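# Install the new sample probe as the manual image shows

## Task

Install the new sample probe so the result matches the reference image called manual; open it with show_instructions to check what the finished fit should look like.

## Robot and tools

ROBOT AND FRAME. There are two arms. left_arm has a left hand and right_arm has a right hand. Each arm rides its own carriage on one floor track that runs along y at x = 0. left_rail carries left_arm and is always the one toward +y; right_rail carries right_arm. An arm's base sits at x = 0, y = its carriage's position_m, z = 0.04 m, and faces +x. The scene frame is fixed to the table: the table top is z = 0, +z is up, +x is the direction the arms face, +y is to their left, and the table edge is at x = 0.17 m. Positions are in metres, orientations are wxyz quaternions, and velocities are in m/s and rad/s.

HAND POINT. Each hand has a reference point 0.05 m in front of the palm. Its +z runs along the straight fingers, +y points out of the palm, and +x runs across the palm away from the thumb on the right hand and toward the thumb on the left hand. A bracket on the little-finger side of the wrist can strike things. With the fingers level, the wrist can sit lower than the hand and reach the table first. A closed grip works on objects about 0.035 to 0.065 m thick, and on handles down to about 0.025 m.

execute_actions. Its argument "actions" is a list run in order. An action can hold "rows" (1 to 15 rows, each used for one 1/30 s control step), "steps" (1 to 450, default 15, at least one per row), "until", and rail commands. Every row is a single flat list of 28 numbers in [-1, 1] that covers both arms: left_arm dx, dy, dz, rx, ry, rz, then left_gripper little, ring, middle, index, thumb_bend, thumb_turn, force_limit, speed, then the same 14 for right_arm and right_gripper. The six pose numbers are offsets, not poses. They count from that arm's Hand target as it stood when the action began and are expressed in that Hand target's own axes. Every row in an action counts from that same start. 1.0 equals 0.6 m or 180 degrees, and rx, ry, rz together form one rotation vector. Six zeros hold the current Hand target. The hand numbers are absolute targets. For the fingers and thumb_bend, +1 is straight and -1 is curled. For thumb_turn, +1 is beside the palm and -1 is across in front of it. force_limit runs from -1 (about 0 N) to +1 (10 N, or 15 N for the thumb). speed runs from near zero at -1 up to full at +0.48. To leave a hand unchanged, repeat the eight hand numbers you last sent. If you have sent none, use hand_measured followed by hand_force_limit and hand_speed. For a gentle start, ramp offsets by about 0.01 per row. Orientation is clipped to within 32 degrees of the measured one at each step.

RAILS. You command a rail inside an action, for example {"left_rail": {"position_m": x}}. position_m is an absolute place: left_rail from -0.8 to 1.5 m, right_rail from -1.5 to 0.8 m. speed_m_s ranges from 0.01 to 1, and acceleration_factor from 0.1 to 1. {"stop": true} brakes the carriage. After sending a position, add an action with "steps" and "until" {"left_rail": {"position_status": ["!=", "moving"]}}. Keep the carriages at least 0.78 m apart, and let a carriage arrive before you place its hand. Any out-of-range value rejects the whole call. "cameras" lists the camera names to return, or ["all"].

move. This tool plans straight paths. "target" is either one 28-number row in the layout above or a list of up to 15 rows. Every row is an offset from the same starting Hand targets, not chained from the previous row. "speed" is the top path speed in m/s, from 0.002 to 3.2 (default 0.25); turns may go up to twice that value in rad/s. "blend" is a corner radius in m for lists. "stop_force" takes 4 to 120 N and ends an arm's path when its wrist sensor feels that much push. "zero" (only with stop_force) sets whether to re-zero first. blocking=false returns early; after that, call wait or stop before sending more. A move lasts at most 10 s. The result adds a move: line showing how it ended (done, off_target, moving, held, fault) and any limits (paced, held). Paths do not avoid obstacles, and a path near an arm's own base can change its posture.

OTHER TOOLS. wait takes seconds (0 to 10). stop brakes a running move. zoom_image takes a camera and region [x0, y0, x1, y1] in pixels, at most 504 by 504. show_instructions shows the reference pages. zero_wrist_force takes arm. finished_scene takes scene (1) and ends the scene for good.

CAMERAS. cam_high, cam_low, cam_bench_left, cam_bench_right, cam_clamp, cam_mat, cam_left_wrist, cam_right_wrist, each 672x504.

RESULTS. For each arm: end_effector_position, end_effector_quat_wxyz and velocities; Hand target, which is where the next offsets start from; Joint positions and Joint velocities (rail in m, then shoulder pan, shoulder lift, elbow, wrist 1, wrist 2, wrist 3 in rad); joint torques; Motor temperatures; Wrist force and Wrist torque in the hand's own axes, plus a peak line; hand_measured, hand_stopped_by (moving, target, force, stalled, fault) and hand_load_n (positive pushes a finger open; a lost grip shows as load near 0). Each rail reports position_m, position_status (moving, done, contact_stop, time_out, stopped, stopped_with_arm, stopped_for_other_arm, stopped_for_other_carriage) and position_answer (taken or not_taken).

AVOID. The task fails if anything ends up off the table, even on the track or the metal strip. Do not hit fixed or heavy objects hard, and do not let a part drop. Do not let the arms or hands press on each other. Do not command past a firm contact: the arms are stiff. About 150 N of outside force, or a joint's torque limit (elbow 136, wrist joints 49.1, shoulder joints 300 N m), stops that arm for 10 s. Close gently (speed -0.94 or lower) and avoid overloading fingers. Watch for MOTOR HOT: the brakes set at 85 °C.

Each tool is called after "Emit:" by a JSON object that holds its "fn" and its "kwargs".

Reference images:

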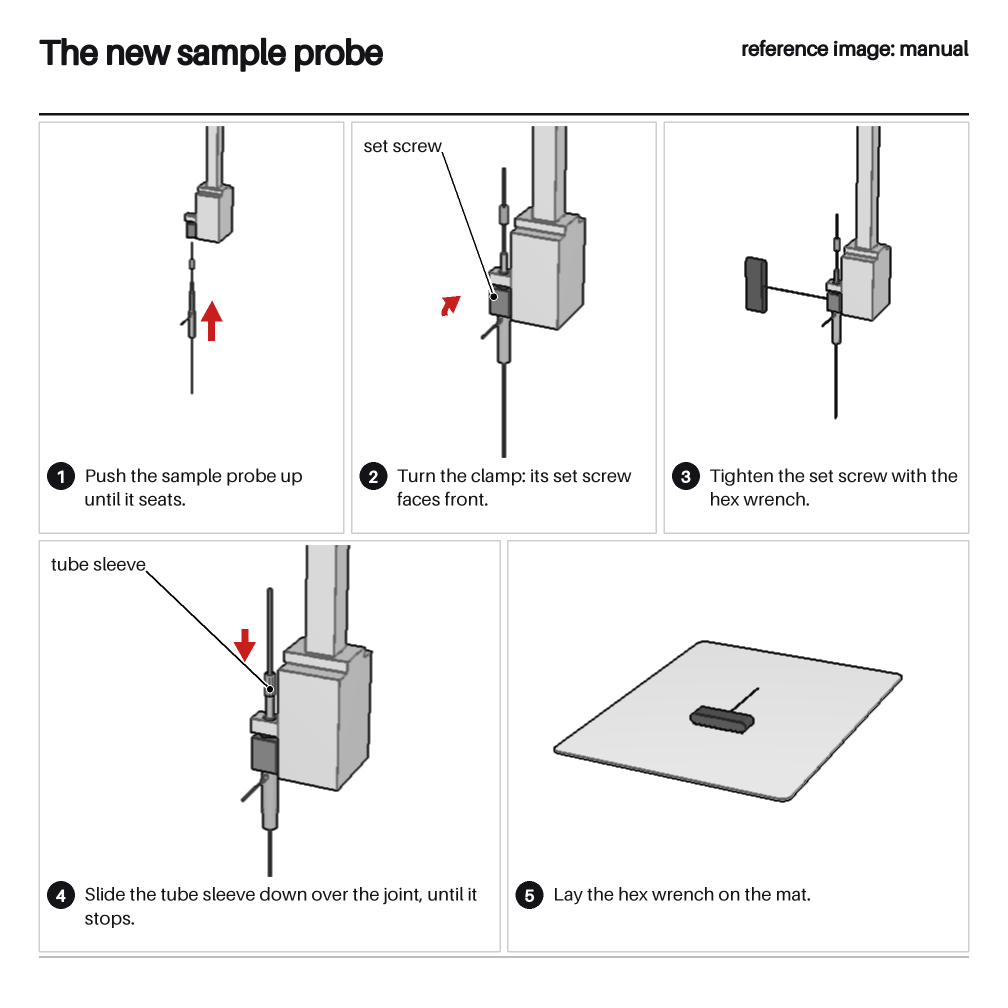

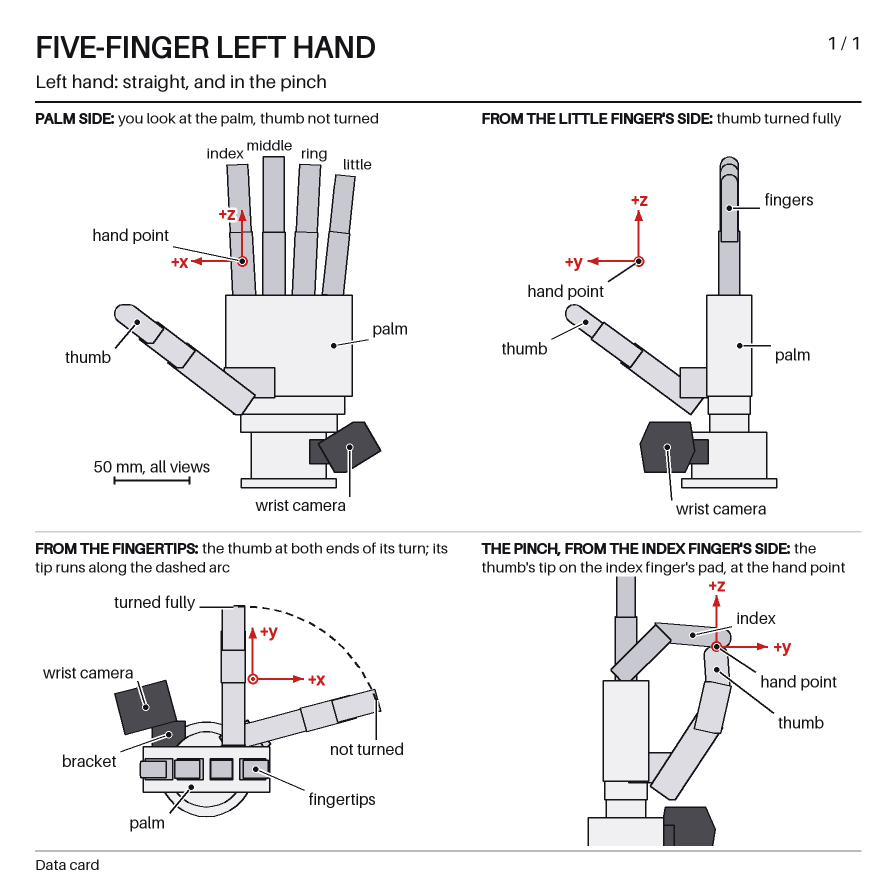

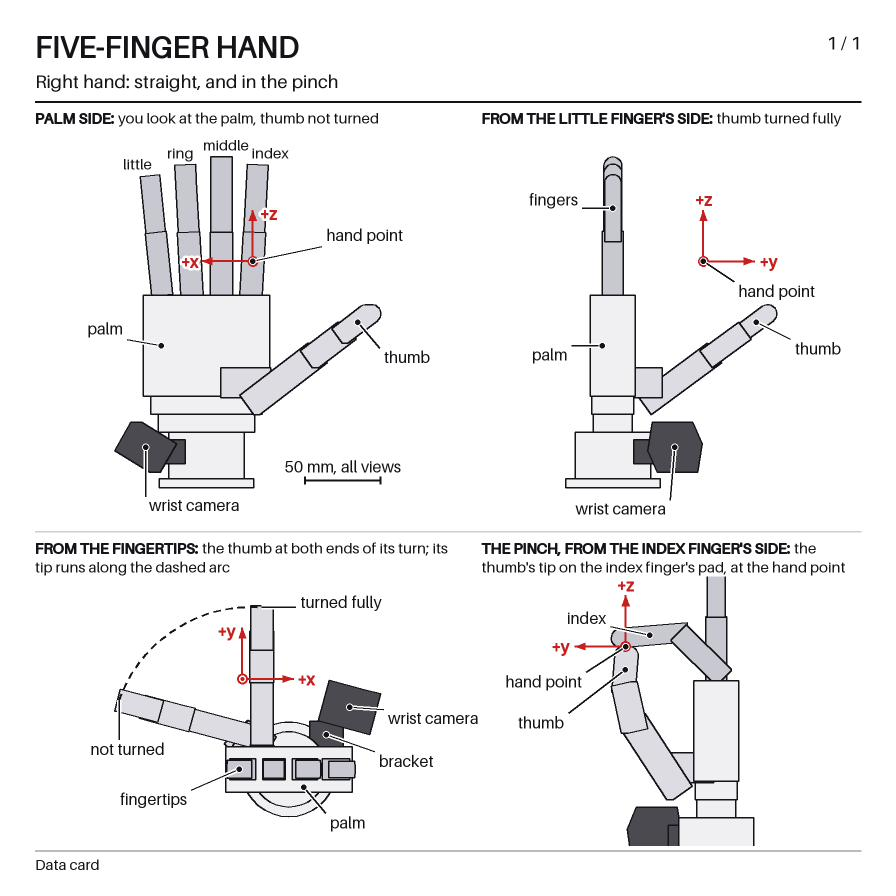

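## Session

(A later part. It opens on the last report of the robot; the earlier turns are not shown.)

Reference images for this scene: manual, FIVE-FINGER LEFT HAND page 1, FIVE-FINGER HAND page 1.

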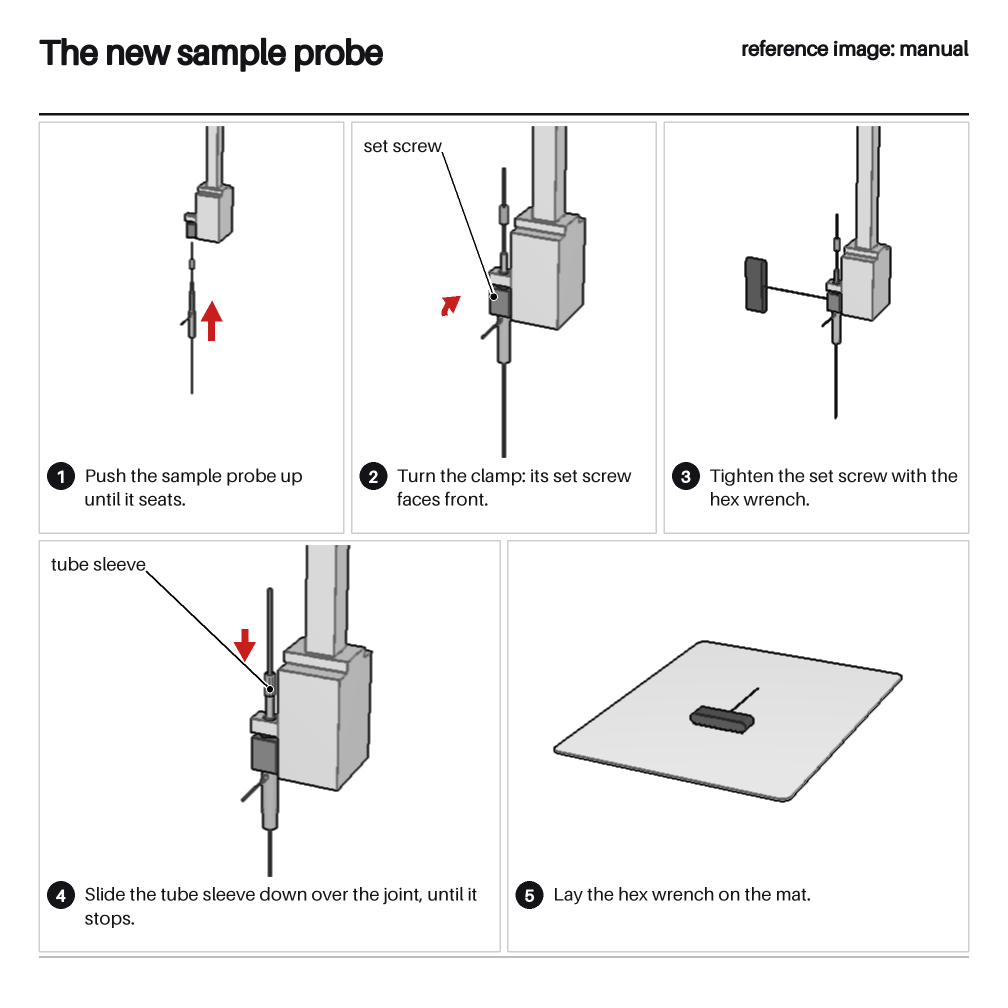

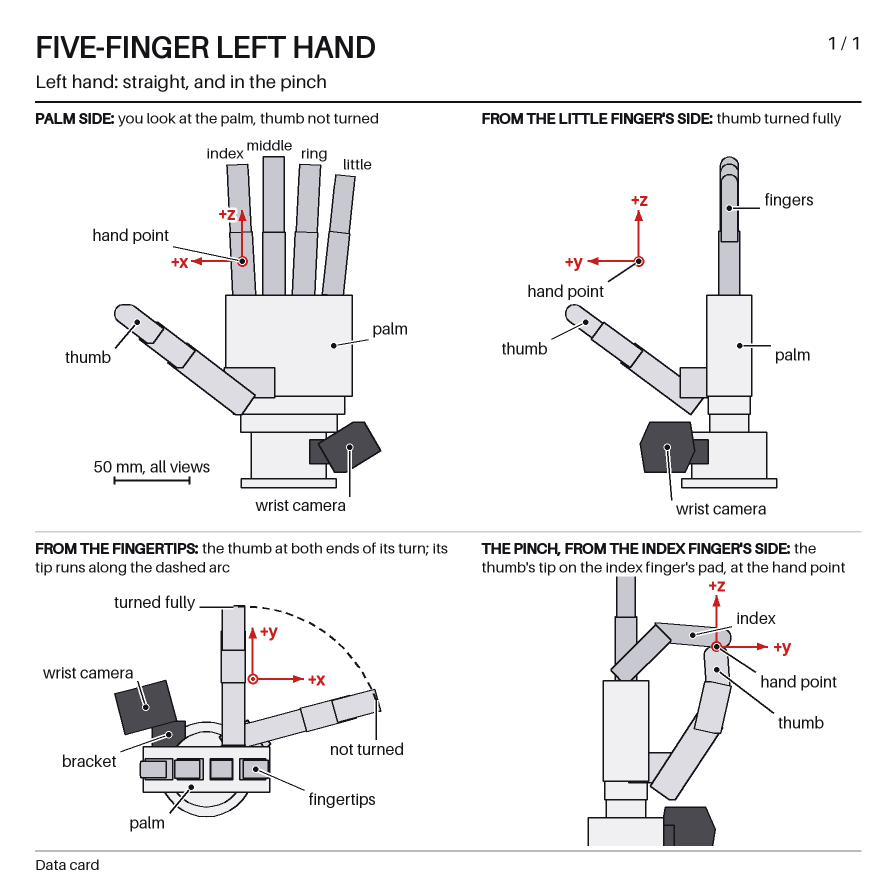

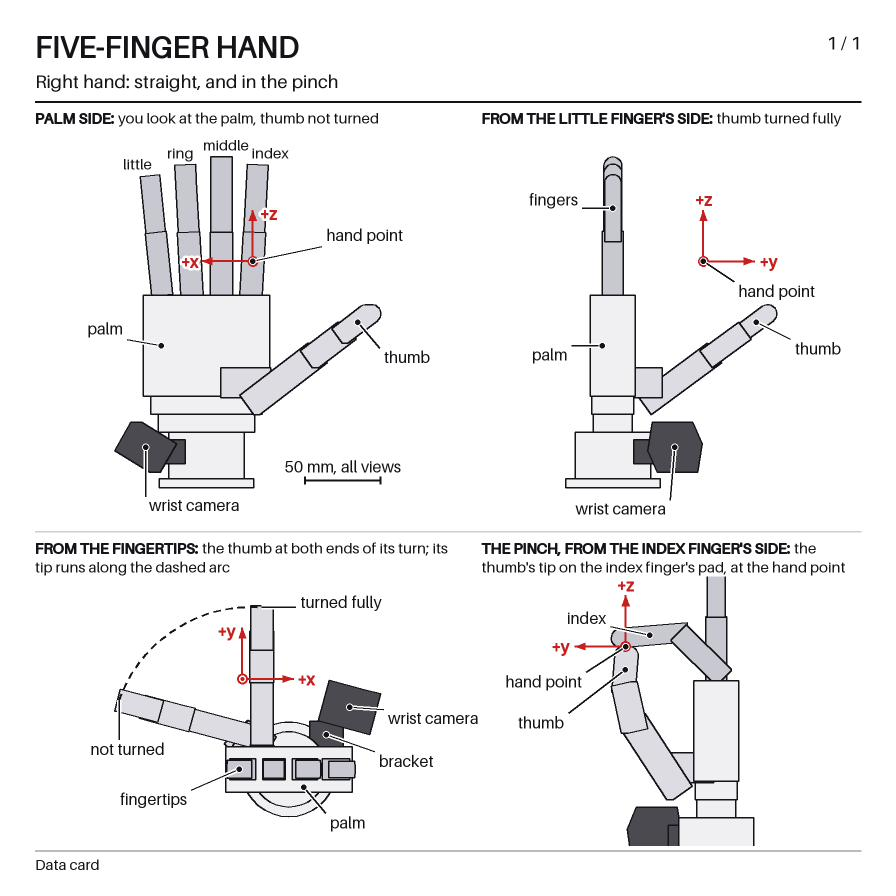

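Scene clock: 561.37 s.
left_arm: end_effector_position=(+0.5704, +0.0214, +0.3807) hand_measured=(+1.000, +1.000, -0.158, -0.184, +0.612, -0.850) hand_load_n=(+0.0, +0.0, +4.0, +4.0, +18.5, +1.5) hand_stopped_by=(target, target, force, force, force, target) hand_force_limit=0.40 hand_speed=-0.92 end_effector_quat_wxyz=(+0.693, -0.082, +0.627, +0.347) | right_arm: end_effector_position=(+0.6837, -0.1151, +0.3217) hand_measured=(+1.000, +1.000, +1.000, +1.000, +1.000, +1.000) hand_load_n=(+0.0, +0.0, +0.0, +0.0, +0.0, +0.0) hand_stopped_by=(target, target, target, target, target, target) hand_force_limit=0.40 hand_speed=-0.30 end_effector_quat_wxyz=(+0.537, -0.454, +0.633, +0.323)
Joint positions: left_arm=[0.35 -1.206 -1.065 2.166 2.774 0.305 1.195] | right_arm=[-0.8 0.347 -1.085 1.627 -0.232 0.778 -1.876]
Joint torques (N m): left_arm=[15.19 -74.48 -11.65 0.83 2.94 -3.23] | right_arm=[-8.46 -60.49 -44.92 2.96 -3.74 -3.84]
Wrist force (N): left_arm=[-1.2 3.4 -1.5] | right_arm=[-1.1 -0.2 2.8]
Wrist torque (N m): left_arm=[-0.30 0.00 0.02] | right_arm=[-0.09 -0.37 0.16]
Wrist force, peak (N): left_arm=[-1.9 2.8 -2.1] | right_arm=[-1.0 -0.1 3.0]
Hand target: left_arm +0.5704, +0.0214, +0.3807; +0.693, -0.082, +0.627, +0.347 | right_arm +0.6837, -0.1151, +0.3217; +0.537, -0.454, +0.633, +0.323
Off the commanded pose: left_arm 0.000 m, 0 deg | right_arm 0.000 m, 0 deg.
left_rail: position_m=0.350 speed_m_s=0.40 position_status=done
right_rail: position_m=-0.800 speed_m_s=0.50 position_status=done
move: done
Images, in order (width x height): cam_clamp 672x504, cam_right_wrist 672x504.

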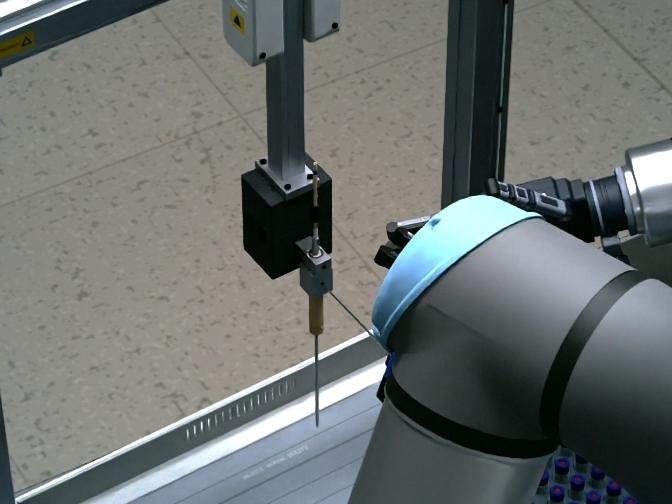

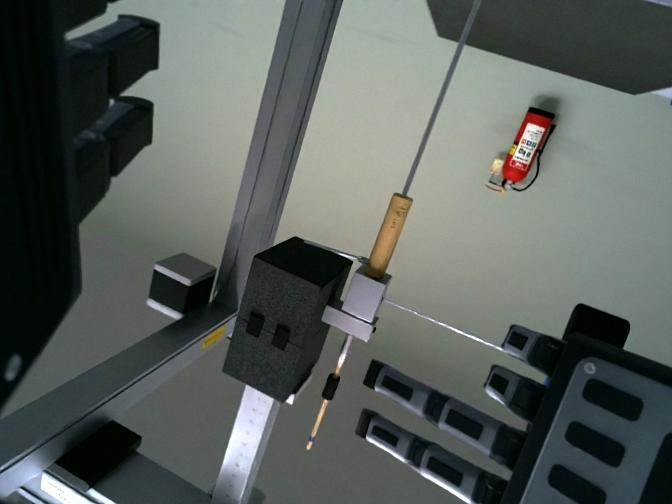

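Emit:
{"fn": "move", "kwargs": {"target": [[-0.00001,0.00085,-0.00143,0,0,0,1,1,-0.6,-0.6,0.25,-0.85,0.4,-0.92,0,0,0,0,0,0,1,1,1,1,1,1,0.4,-0.3],[-0.00026,0.00035,-0.0018,0,0,0,1,1,-0.6,-0.6,0.25,-0.85,0.4,-0.92,0,0,0,0,0,0,1,1,1,1,1,1,0.4,-0.3]], "speed": 0.02, "blend": [0.0002,0]}}

Emit:
{"fn": "move", "kwargs": {"target": [0.00004,-0.00299,0.00501,0,0,0,1,1,-0.6,-0.6,0.25,-0.85,0.4,-0.92,0,0,0,0,0,0,1,1,1,1,1,1,0.4,-0.3], "speed": 0.006, "stop_force": 4, "cameras": ["cam_clamp","cam_right_wrist"]}}

Emit:
{"fn": "zoom_image", "kwargs": {"camera": "cam_right_wrist", "region": [374, 290, 394, 310]}}

Emit:
{"fn": "zoom_image", "kwargs": {"camera": "cam_clamp", "region": [314, 276, 332, 294]}}

Scene clock: 562.77 s.
left_arm: end_effector_position=(+0.5694, +0.0209, +0.3807) hand_measured=(+1.000, +1.000, -0.158, -0.184, +0.612, -0.850) hand_load_n=(+0.0, +0.0, +6.5, +6.0, +16.5, +2.0) hand_stopped_by=(target, target, force, force, force, target) hand_force_limit=0.40 hand_speed=-0.92 end_effector_quat_wxyz=(+0.693, -0.082, +0.627, +0.347) | right_arm: end_effector_position=(+0.6837, -0.1151, +0.3217) hand_measured=(+1.000, +1.000, +1.000, +1.000, +1.000, +1.000) hand_load_n=(+0.0, +0.0, +0.0, +0.0, +0.0, -0.5) hand_stopped_by=(target, target, target, target, target, target) hand_force_limit=0.40 hand_speed=-0.30 end_effector_quat_wxyz=(+0.537, -0.454, +0.633, +0.323)
Joint positions: left_arm=[0.35 -1.208 -1.065 2.166 2.77 0.306 1.198] | right_arm=[-0.8 0.347 -1.085 1.627 -0.232 0.778 -1.876]
Joint torques (N m): left_arm=[-9.77 -49.28 -27.4 -4.29 4.28 4.28] | right_arm=[-9.03 -59.68 -45.23 2.91 -3.93 -3.81]
Wrist force (N): left_arm=[-1.6 0.2 3.4] | right_arm=[-1.0 -0.2 2.5]
Wrist torque (N m): left_arm=[-0.15 0.09 -0.20] | right_arm=[-0.05 -0.37 0.16]
Wrist force, peak (N): left_arm=[-1.3 3.7 -1.9] | right_arm=[-1.1 0.1 3.0]
Hand target: left_arm +0.5694, +0.0209, +0.3807; +0.693, -0.082, +0.627, +0.347 | right_arm +0.6837, -0.1151, +0.3217; +0.537, -0.454, +0.633, +0.323
Off the commanded pose: left_arm 0.000 m, 0 deg | right_arm 0.000 m, 0 deg.
left_rail: position_m=0.350 speed_m_s=0.40 position_status=done
right_rail: position_m=-0.800 speed_m_s=0.50 position_status=done
move: done

Scene clock: 564.20 s.
left_arm: end_effector_position=(+0.5712, +0.0210, +0.3806) hand_measured=(+1.000, +1.000, -0.158, -0.184, +0.612, -0.850) hand_load_n=(+0.0, +0.0, +4.5, +4.5, +17.5, +2.0) hand_stopped_by=(target, target, force, force, force, target) hand_force_limit=0.40 hand_speed=-0.92 end_effector_quat_wxyz=(+0.693, -0.082, +0.627, +0.347) | right_arm: end_effector_position=(+0.6837, -0.1151, +0.3217) hand_measured=(+1.000, +1.000, +1.000, +1.000, +1.000, +1.000) hand_load_n=(+0.0, +0.0, +0.0, +0.0, +0.0, -0.5) hand_stopped_by=(target, target, target, target, target, target) hand_force_limit=0.40 hand_speed=-0.30 end_effector_quat_wxyz=(+0.537, -0.454, +0.633, +0.323)
Joint positions: left_arm=[0.35 -1.205 -1.065 2.165 2.777 0.304 1.192] | right_arm=[-0.8 0.347 -1.085 1.627 -0.232 0.778 -1.876]
Joint torques (N m): left_arm=[-11.3 -52.41 -13.38 -4.59 3.76 4.25] | right_arm=[-8.09 -61.17 -44.74 2.83 -3.94 -3.69]
Wrist force (N): left_arm=[-0.7 2.5 -0.1] | right_arm=[-1.1 -0.2 2.3]
Wrist torque (N m): left_arm=[-0.23 -0.05 -0.08] | right_arm=[-0.05 -0.35 0.17]
Wrist force, peak (N): left_arm=[-1.6 4.1 -2.3] | right_arm=[-1.5 -0.3 2.7]
Hand target: left_arm +0.5712, +0.0210, +0.3806; +0.693, -0.082, +0.627, +0.347 (not the last commanded pose) | right_arm +0.6837, -0.1151, +0.3217; +0.537, -0.454, +0.633, +0.323
Off the commanded pose: left_arm 0.002 m, 0 deg | right_arm 0.000 m, 0 deg.
left_rail: position_m=0.350 speed_m_s=0.40 position_status=done
right_rail: position_m=-0.800 speed_m_s=0.50 position_status=done
move: contact (left_arm)
Images, in order (width x height): cam_clamp 672x504, cam_right_wrist 672x504.

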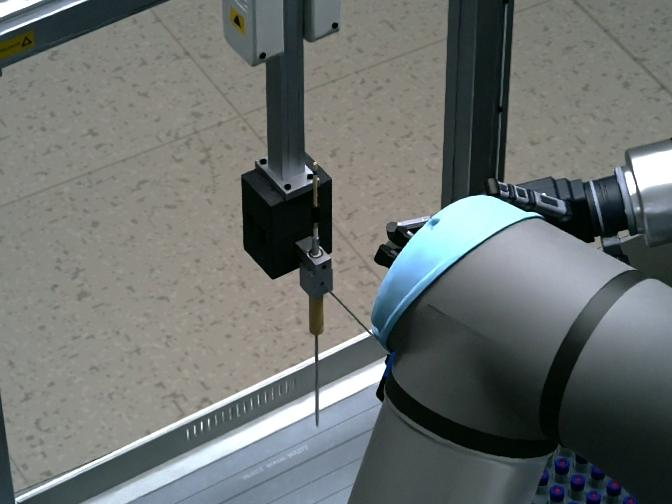

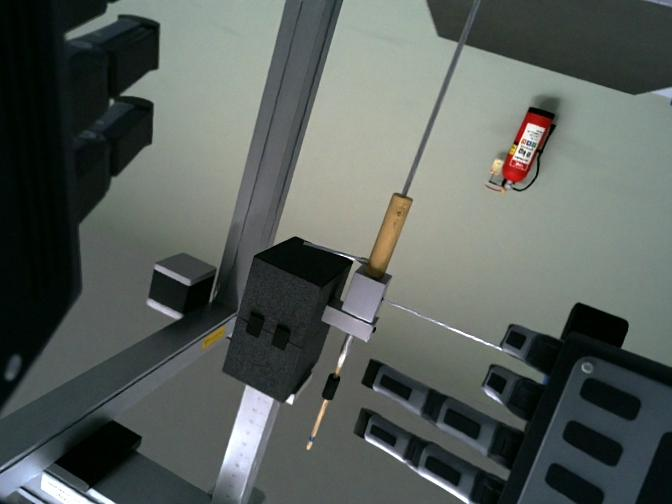

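Scaled by 25.200 from the camera's 672x504 image, which has a finer 960x720 frame.

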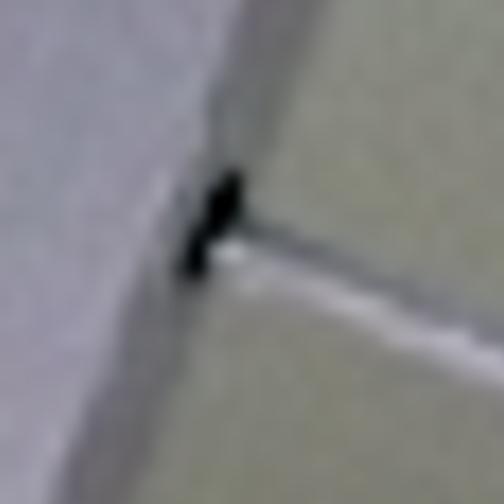

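Scaled by 28.000 from the camera's 672x504 image, which has a finer 960x720 frame.

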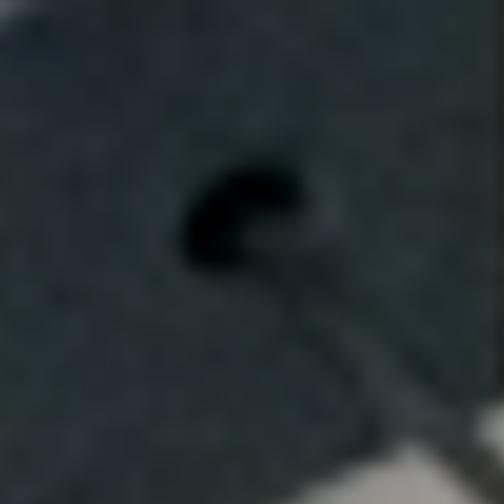

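Emit:
{"fn": "zoom_image", "kwargs": {"camera": "cam_clamp", "region": [317, 279, 327, 289]}}

Emit:
{"fn": "zoom_image", "kwargs": {"camera": "cam_right_wrist", "region": [378, 294, 388, 304]}}

Scaled by 50.400 from the camera's 672x504 image, which has a finer 960x720 frame.

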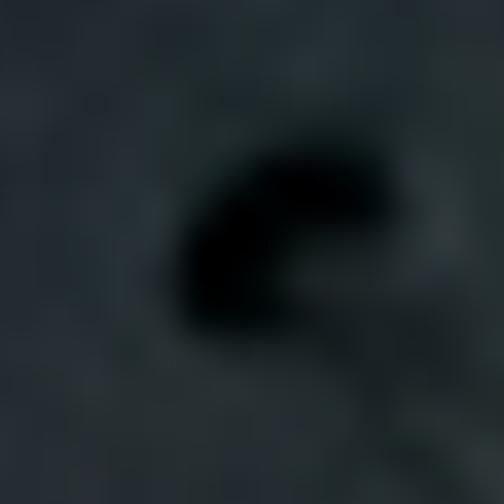

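Scaled by 50.400 from the camera's 672x504 image, which has a finer 960x720 frame.

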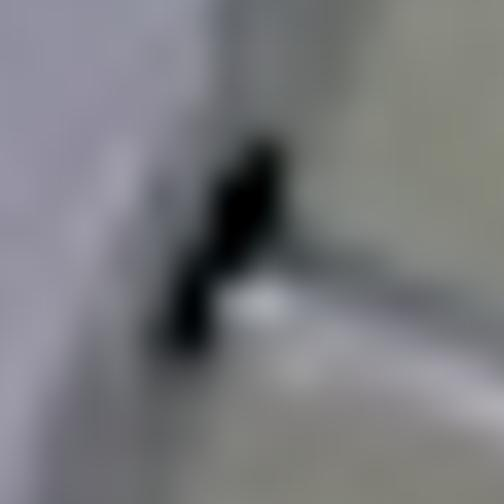

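Emit:
{"fn": "move", "kwargs": {"target": [0.0059,0.00418,0.00243,0.00078,-0.04267,0.07157,1,1,-0.6,-0.6,0.25,-0.85,0.4,-0.92,0,0,0,0,0,0,1,1,1,1,1,1,0.4,-0.3], "speed": 0.05, "cameras": ["cam_clamp","cam_right_wrist"]}}

Emit:
{"fn": "zoom_image", "kwargs": {"camera": "cam_right_wrist", "region": [374, 290, 394, 310]}}

Emit:
{"fn": "zoom_image", "kwargs": {"camera": "cam_clamp", "region": [314, 276, 332, 294]}}

Scene clock: 568.20 s.
left_arm: end_effector_position=(+0.5708, +0.0250, +0.3784) hand_measured=(+1.000, +1.000, -0.158, -0.184, +0.612, -0.850) hand_load_n=(+0.0, -0.5, +5.5, +5.0, +16.5, +1.5) hand_stopped_by=(target, target, force, force, force, target) hand_force_limit=0.40 hand_speed=-0.92 end_effector_quat_wxyz=(+0.690, +0.013, +0.585, +0.426) | right_arm: end_effector_position=(+0.6837, -0.1151, +0.3217) hand_measured=(+1.000, +1.000, +1.000, +1.000, +1.000, +1.000) hand_load_n=(+0.0, +0.0, +0.0, +0.0, -0.5, +0.0) hand_stopped_by=(target, target, target, target, target, target) hand_force_limit=0.40 hand_speed=-0.30 end_effector_quat_wxyz=(+0.537, -0.454, +0.633, +0.323)
Joint positions: left_arm=[0.35 -1.196 -1.087 2.256 3.106 0.356 1.037] | right_arm=[-0.8 0.347 -1.085 1.627 -0.232 0.778 -1.876]
Joint torques (N m): left_arm=[12.42 -72.7 -11.19 -0.89 4.31 -3.07] | right_arm=[-8.87 -59.54 -45.31 2.73 -3.79 -3.81]
Wrist force (N): left_arm=[-1.2 0.7 1.9] | right_arm=[-0.9 -0.1 3.0]
Wrist torque (N m): left_arm=[-0.35 0.18 0.05] | right_arm=[-0.08 -0.40 0.17]
Wrist force, peak (N): left_arm=[-1.4 2.9 -0.1] | right_arm=[-1.0 -0.3 3.1]
Hand target: left_arm +0.5708, +0.0250, +0.3784; +0.690, +0.013, +0.585, +0.426 | right_arm +0.6837, -0.1151, +0.3217; +0.537, -0.454, +0.633, +0.323
Off the commanded pose: left_arm 0.000 m, 0 deg | right_arm 0.000 m, 0 deg.
left_rail: position_m=0.350 speed_m_s=0.40 position_status=done
right_rail: position_m=-0.800 speed_m_s=0.50 position_status=done
move: done
Images, in order (width x height): cam_clamp 672x504, cam_right_wrist 672x504.

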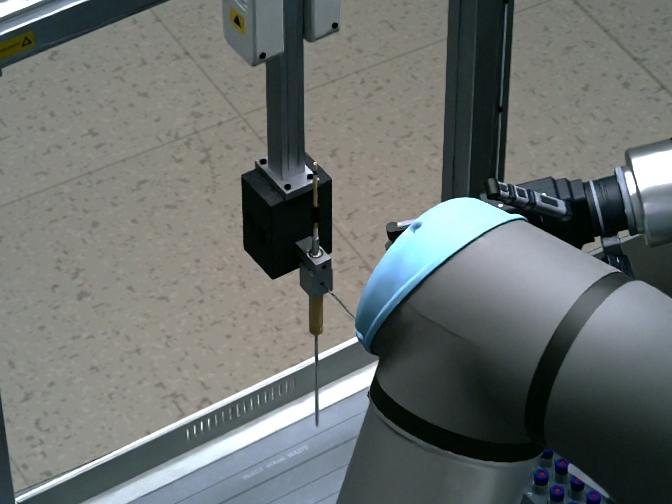

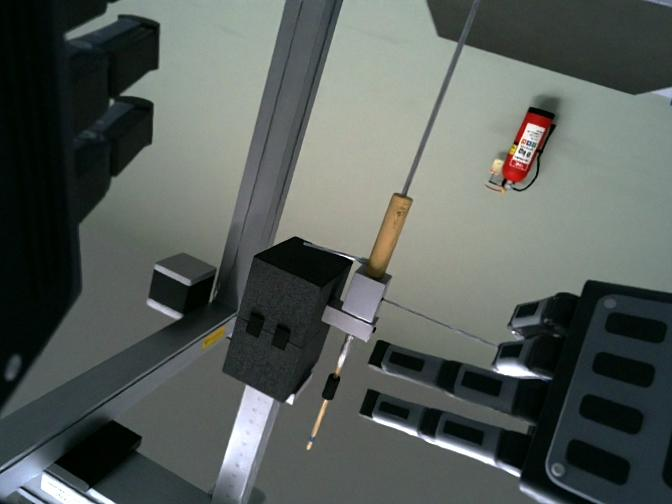

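Scaled by 25.200 from the camera's 672x504 image, which has a finer 960x720 frame.

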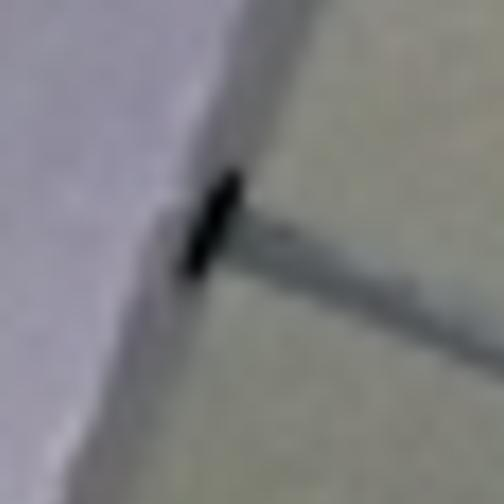

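Scaled by 28.000 from the camera's 672x504 image, which has a finer 960x720 frame.

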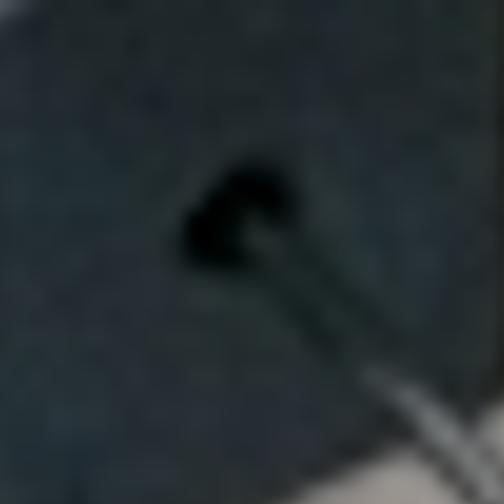

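Emit:
{"fn": "move", "kwargs": {"target": [0.00005,-0.00341,0.00573,0,0,0,1,1,-0.6,-0.6,0.25,-0.85,0.4,-0.92,0,0,0,0,0,0,1,1,1,1,1,1,0.4,-0.3], "speed": 0.006, "stop_force": 4, "cameras": ["cam_clamp","cam_right_wrist"]}}

Emit:
{"fn": "zoom_image", "kwargs": {"camera": "cam_right_wrist", "region": [374, 290, 394, 310]}}

Emit:
{"fn": "zoom_image", "kwargs": {"camera": "cam_clamp", "region": [314, 276, 332, 294]}}

Scene clock: 569.67 s.
left_arm: end_effector_position=(+0.5712, +0.0251, +0.3785) hand_measured=(+1.000, +1.000, -0.158, -0.184, +0.612, -0.850) hand_load_n=(+0.5, +0.0, +4.0, +4.0, +18.5, +1.5) hand_stopped_by=(target, target, force, force, force, target) hand_force_limit=0.40 hand_speed=-0.92 end_effector_quat_wxyz=(+0.690, +0.013, +0.585, +0.426) | right_arm: end_effector_position=(+0.6837, -0.1151, +0.3217) hand_measured=(+1.000, +1.000, +1.000, +1.000, +1.000, +1.000) hand_load_n=(+0.0, +0.0, +0.0, +0.0, -0.5, +0.0) hand_stopped_by=(target, target, target, target, target, target) hand_force_limit=0.40 hand_speed=-0.30 end_effector_quat_wxyz=(+0.537, -0.454, +0.633, +0.323)
Joint positions: left_arm=[0.35 -1.195 -1.087 2.256 3.109 0.356 1.035] | right_arm=[-0.8 0.347 -1.085 1.627 -0.232 0.778 -1.876]
Joint torques (N m): left_arm=[-8.06 -48.62 -11.37 -5.23 4.03 4.06] | right_arm=[-9.07 -59.98 -45.66 2.94 -3.55 -3.81]
Wrist force (N): left_arm=[-1.1 3.1 -0.8] | right_arm=[-1.2 -0.2 2.7]
Wrist torque (N m): left_arm=[-0.40 0.10 -0.06] | right_arm=[-0.06 -0.35 0.16]
Wrist force, peak (N): left_arm=[-1.4 4.6 -2.8] | right_arm=[-1.0 0.1 2.9]
Hand target: left_arm +0.5712, +0.0251, +0.3785; +0.690, +0.013, +0.585, +0.426 (not the last commanded pose) | right_arm +0.6837, -0.1151, +0.3217; +0.537, -0.454, +0.633, +0.323
Off the commanded pose: left_arm 0.004 m, 0 deg | right_arm 0.000 m, 0 deg.
left_rail: position_m=0.350 speed_m_s=0.40 position_status=done
right_rail: position_m=-0.800 speed_m_s=0.50 position_status=done
move: contact (left_arm)
Images, in order (width x height): cam_clamp 672x504, cam_right_wrist 672x504.

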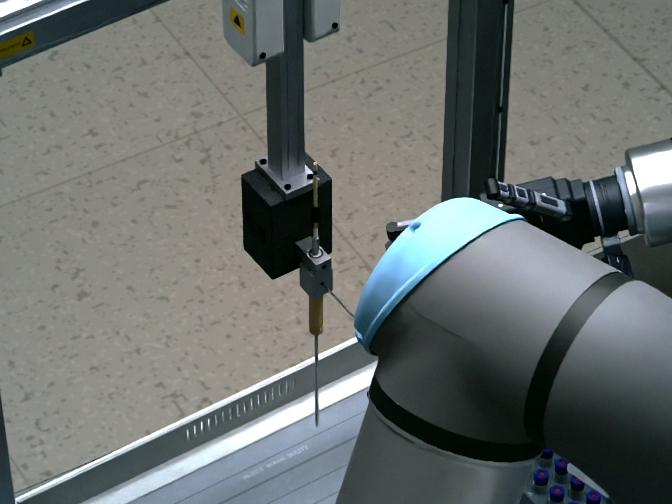

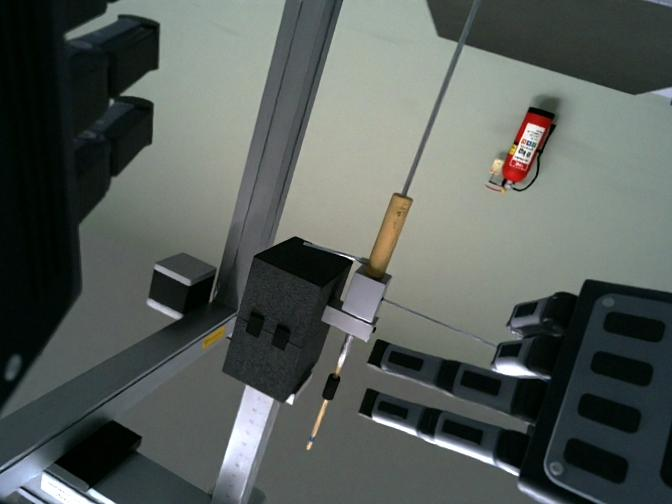

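Scaled by 25.200 from the camera's 672x504 image, which has a finer 960x720 frame.

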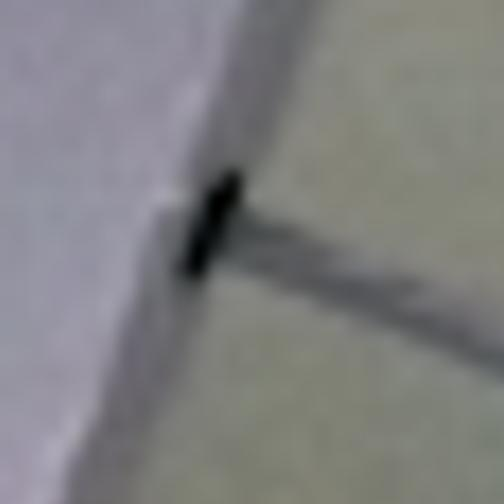

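Scaled by 28.000 from the camera's 672x504 image, which has a finer 960x720 frame.

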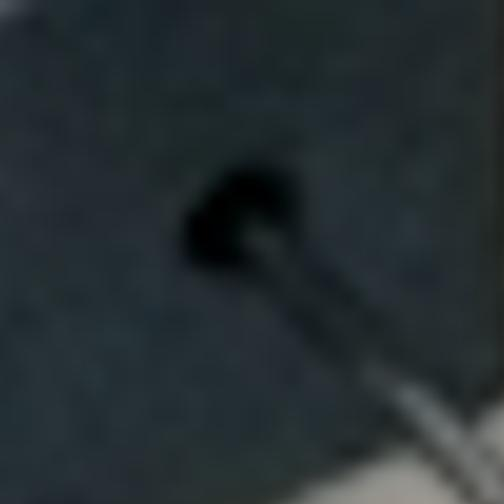

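Emit:
{"fn": "move", "kwargs": {"target": [-0.00001,0.0006,-0.001,0,0,0,1,1,-0.6,-0.6,0.25,-0.85,0.4,-0.92,0,0,0,0,0,0,1,1,1,1,1,1,0.4,-0.3], "speed": 0.01}}

Emit:
{"fn": "move", "kwargs": {"target": [-0.00106,0.00069,0.00042,0,0,0,1,1,-0.6,-0.6,0.25,-0.85,0.4,-0.92,0,0,0,0,0,0,1,1,1,1,1,1,0.4,-0.3], "speed": 0.01, "cameras": ["cam_clamp","cam_right_wrist"]}}

Emit:
{"fn": "zoom_image", "kwargs": {"camera": "cam_right_wrist", "region": [374, 290, 394, 310]}}

Emit:
{"fn": "zoom_image", "kwargs": {"camera": "cam_clamp", "region": [314, 276, 332, 294]}}

Scene clock: 572.60 s.
left_arm: end_effector_position=(+0.5705, +0.0251, +0.3785) hand_measured=(+1.000, +1.000, -0.158, -0.184, +0.612, -0.850) hand_load_n=(+0.0, +0.0, +7.0, +6.0, +16.0, +2.0) hand_stopped_by=(target, target, force, force, force, target) hand_force_limit=0.40 hand_speed=-0.92 end_effector_quat_wxyz=(+0.690, +0.013, +0.585, +0.426) | right_arm: end_effector_position=(+0.6837, -0.1151, +0.3217) hand_measured=(+1.000, +1.000, +1.000, +1.000, +1.000, +1.000) hand_load_n=(+0.0, +0.0, +0.0, +0.0, +0.0, +0.0) hand_stopped_by=(target, target, target, target, target, target) hand_force_limit=0.40 hand_speed=-0.30 end_effector_quat_wxyz=(+0.537, -0.454, +0.633, +0.323)
Joint positions: left_arm=[0.35 -1.196 -1.087 2.256 3.105 0.356 1.038] | right_arm=[-0.8 0.347 -1.085 1.627 -0.232 0.778 -1.876]
Joint torques (N m): left_arm=[-10.48 -45.2 -10.91 -5.71 4.45 4.1] | right_arm=[-8.95 -59.83 -45.1 2.92 -3.82 -3.8]
Wrist force (N): left_arm=[-1.1 -0.3 4.2] | right_arm=[-0.9 0.0 2.8]
Wrist torque (N m): left_arm=[-0.35 0.15 -0.12] | right_arm=[-0.04 -0.41 0.18]
Wrist force, peak (N): left_arm=[-1.5 -3.2 9.4] | right_arm=[-1.2 -0.1 3.1]
Hand target: left_arm +0.5705, +0.0251, +0.3785; +0.690, +0.013, +0.585, +0.426 | right_arm +0.6837, -0.1151, +0.3217; +0.537, -0.454, +0.633, +0.323
Off the commanded pose: left_arm 0.000 m, 0 deg | right_arm 0.000 m, 0 deg.
left_rail: position_m=0.350 speed_m_s=0.40 position_status=done
right_rail: position_m=-0.800 speed_m_s=0.50 position_status=done
move: done

Scene clock: 573.30 s.
left_arm: end_effector_position=(+0.5705, +0.0251, +0.3792) hand_measured=(+1.000, +1.000, -0.158, -0.184, +0.612, -0.850) hand_load_n=(+0.0, +0.0, +7.0, +5.0, +16.0, +1.0) hand_stopped_by=(target, target, force, force, force, target) hand_force_limit=0.40 hand_speed=-0.92 end_effector_quat_wxyz=(+0.690, +0.013, +0.585, +0.426) | right_arm: end_effector_position=(+0.6837, -0.1151, +0.3217) hand_measured=(+1.000, +1.000, +1.000, +1.000, +1.000, +1.000) hand_load_n=(-0.5, +0.0, +0.0, +0.0, +0.0, +0.0) hand_stopped_by=(target, target, target, target, target, target) hand_force_limit=0.40 hand_speed=-0.30 end_effector_quat_wxyz=(+0.537, -0.454, +0.633, +0.323)
Joint positions: left_arm=[0.35 -1.196 -1.088 2.256 3.107 0.356 1.038] | right_arm=[-0.8 0.347 -1.085 1.627 -0.232 0.778 -1.876]
Joint torques (N m): left_arm=[-10.61 -72.58 -18.64 -1.15 3.59 3.51] | right_arm=[-10.19 -60.53 -45.72 2.73 -3.86 -3.7]
Wrist force (N): left_arm=[-0.7 -0.5 4.3] | right_arm=[-1.1 -0.3 2.4]
Wrist torque (N m): left_arm=[-0.31 0.16 -0.10] | right_arm=[-0.07 -0.37 0.17]
Wrist force, peak (N): left_arm=[-0.7 -0.5 4.3] | right_arm=[-1.1 -0.6 2.8]
Hand target: left_arm +0.5705, +0.0251, +0.3793; +0.690, +0.013, +0.585, +0.426 | right_arm +0.6837, -0.1151, +0.3217; +0.537, -0.454, +0.633, +0.323
Off the commanded pose: left_arm 0.000 m, 0 deg | right_arm 0.000 m, 0 deg.
left_rail: position_m=0.350 speed_m_s=0.40 position_status=done
right_rail: position_m=-0.800 speed_m_s=0.50 position_status=done
move: done
Images, in order (width x height): cam_clamp 672x504, cam_right_wrist 672x504.

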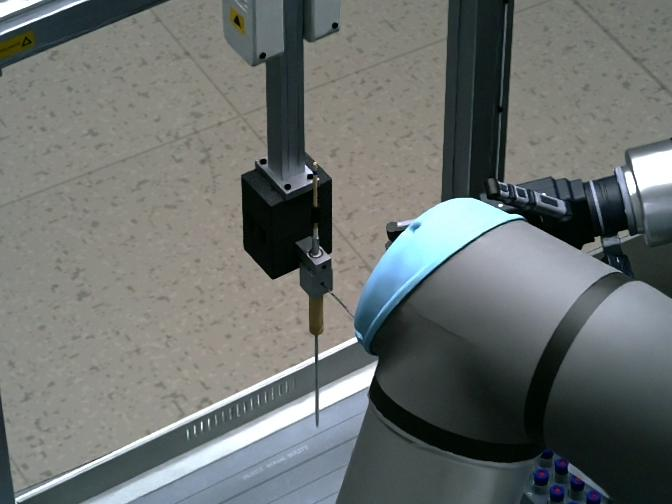

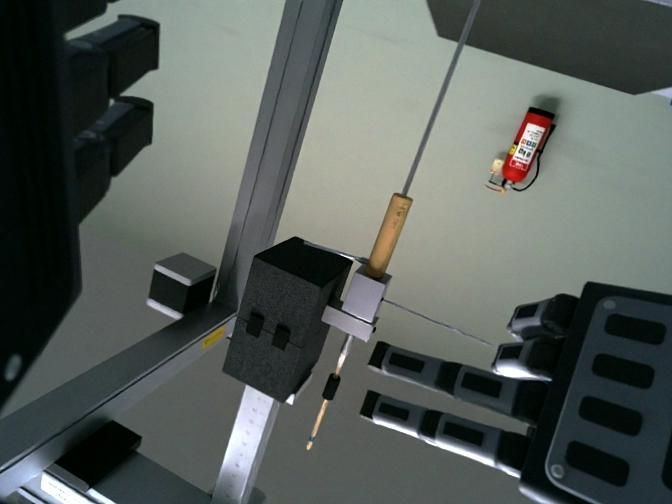

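Scaled by 25.200 from the camera's 672x504 image, which has a finer 960x720 frame.

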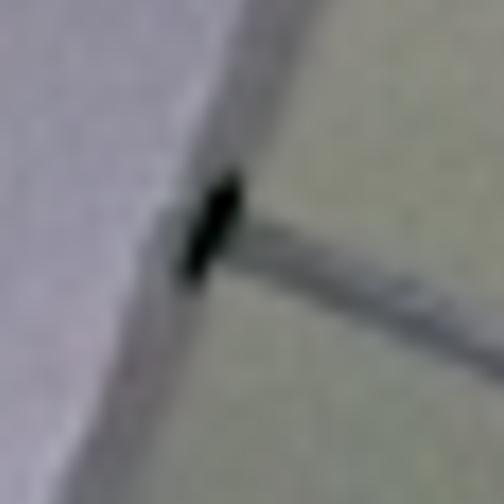

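Scaled by 28.000 from the camera's 672x504 image, which has a finer 960x720 frame.

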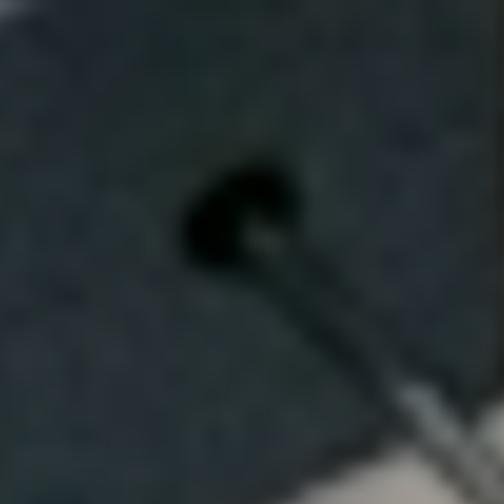

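Emit:
{"fn": "move", "kwargs": {"target": [0.00319,-0.00283,-0.00006,-0.00307,-0.00324,-0.00245,1,1,-0.6,-0.6,0.25,-0.85,0.4,-0.92,0,0,0,0,0,0,1,1,1,1,1,1,0.4,-0.3], "speed": 0.02, "cameras": ["cam_clamp","cam_right_wrist"]}}

Emit:
{"fn": "zoom_image", "kwargs": {"camera": "cam_right_wrist", "region": [374, 285, 434, 330]}}

Emit:
{"fn": "zoom_image", "kwargs": {"camera": "cam_clamp", "region": [314, 278, 344, 308]}}

Scene clock: 574.77 s.
left_arm: end_effector_position=(+0.5714, +0.0251, +0.3769) hand_measured=(+1.000, +1.000, -0.158, -0.184, +0.612, -0.850) hand_load_n=(+0.0, +0.0, +3.5, +3.5, +19.0, +1.0) hand_stopped_by=(target, target, force, force, force, target) hand_force_limit=0.40 hand_speed=-0.92 end_effector_quat_wxyz=(+0.695, +0.010, +0.579, +0.426) | right_arm: end_effector_position=(+0.6837, -0.1151, +0.3217) hand_measured=(+1.000, +1.000, +1.000, +1.000, +1.000, +1.000) hand_load_n=(+0.0, +0.0, +0.0, +0.0, +0.0, +0.0) hand_stopped_by=(target, target, target, target, target, target) hand_force_limit=0.40 hand_speed=-0.30 end_effector_quat_wxyz=(+0.537, -0.454, +0.633, +0.323)
Joint positions: left_arm=[0.35 -1.192 -1.081 2.256 3.12 0.368 1.012] | right_arm=[-0.8 0.347 -1.085 1.627 -0.232 0.778 -1.876]
Joint torques (N m): left_arm=[16.2 -45.11 -27.93 -0.22 3.64 -3.09] | right_arm=[-9.51 -60.1 -45.25 2.69 -3.77 -3.75]
Wrist force (N): left_arm=[-0.9 4.4 -3.9] | right_arm=[-1.0 -0.2 2.8]
Wrist torque (N m): left_arm=[-0.48 0.10 0.01] | right_arm=[-0.07 -0.37 0.17]
Wrist force, peak (N): left_arm=[-0.9 4.4 -3.9] | right_arm=[-0.7 -0.2 3.0]
Hand target: left_arm +0.5714, +0.0251, +0.3768; +0.695, +0.010, +0.579, +0.426 | right_arm +0.6837, -0.1151, +0.3217; +0.537, -0.454, +0.633, +0.323
Off the commanded pose: left_arm 0.000 m, 0 deg | right_arm 0.000 m, 0 deg.
left_rail: position_m=0.350 speed_m_s=0.40 position_status=done
right_rail: position_m=-0.800 speed_m_s=0.50 position_status=done
move: done
Images, in order (width x height): cam_clamp 672x504, cam_right_wrist 672x504.

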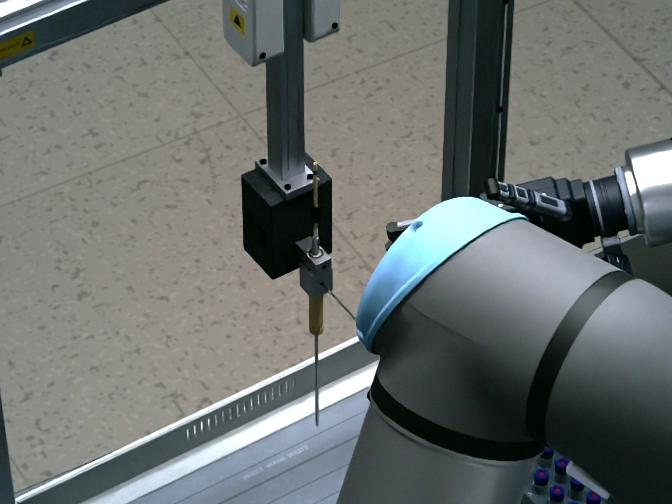

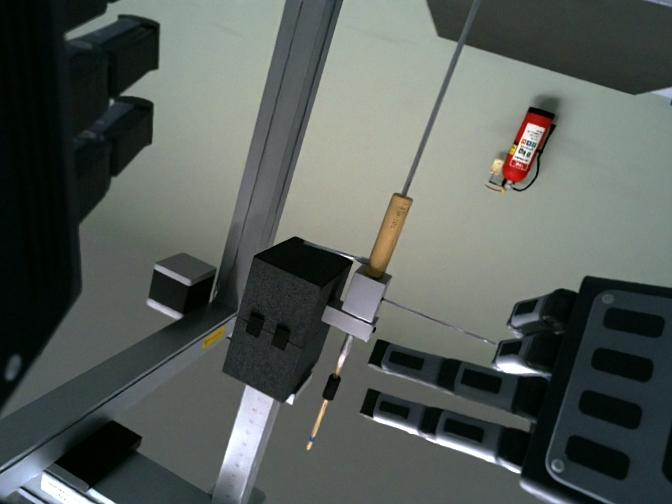

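Scaled by 8.400 from the camera's 672x504 image, which has a finer 960x720 frame.

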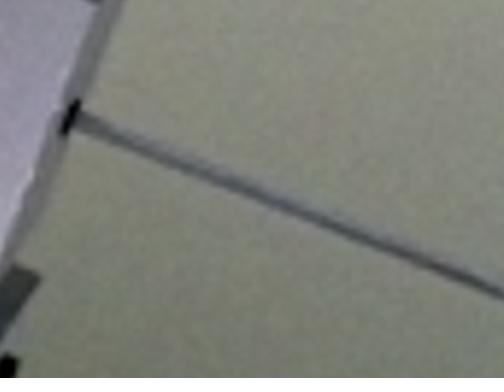

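Scaled by 16.800 from the camera's 672x504 image, which has a finer 960x720 frame.

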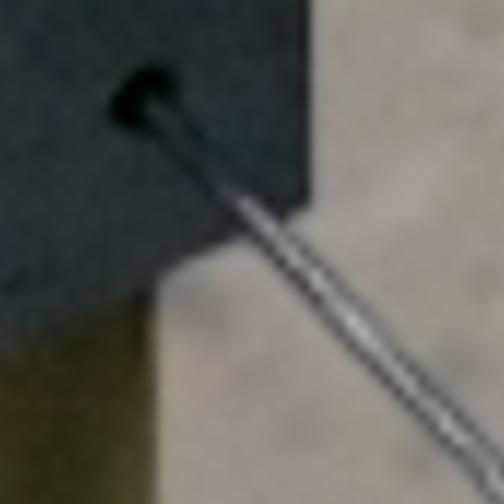

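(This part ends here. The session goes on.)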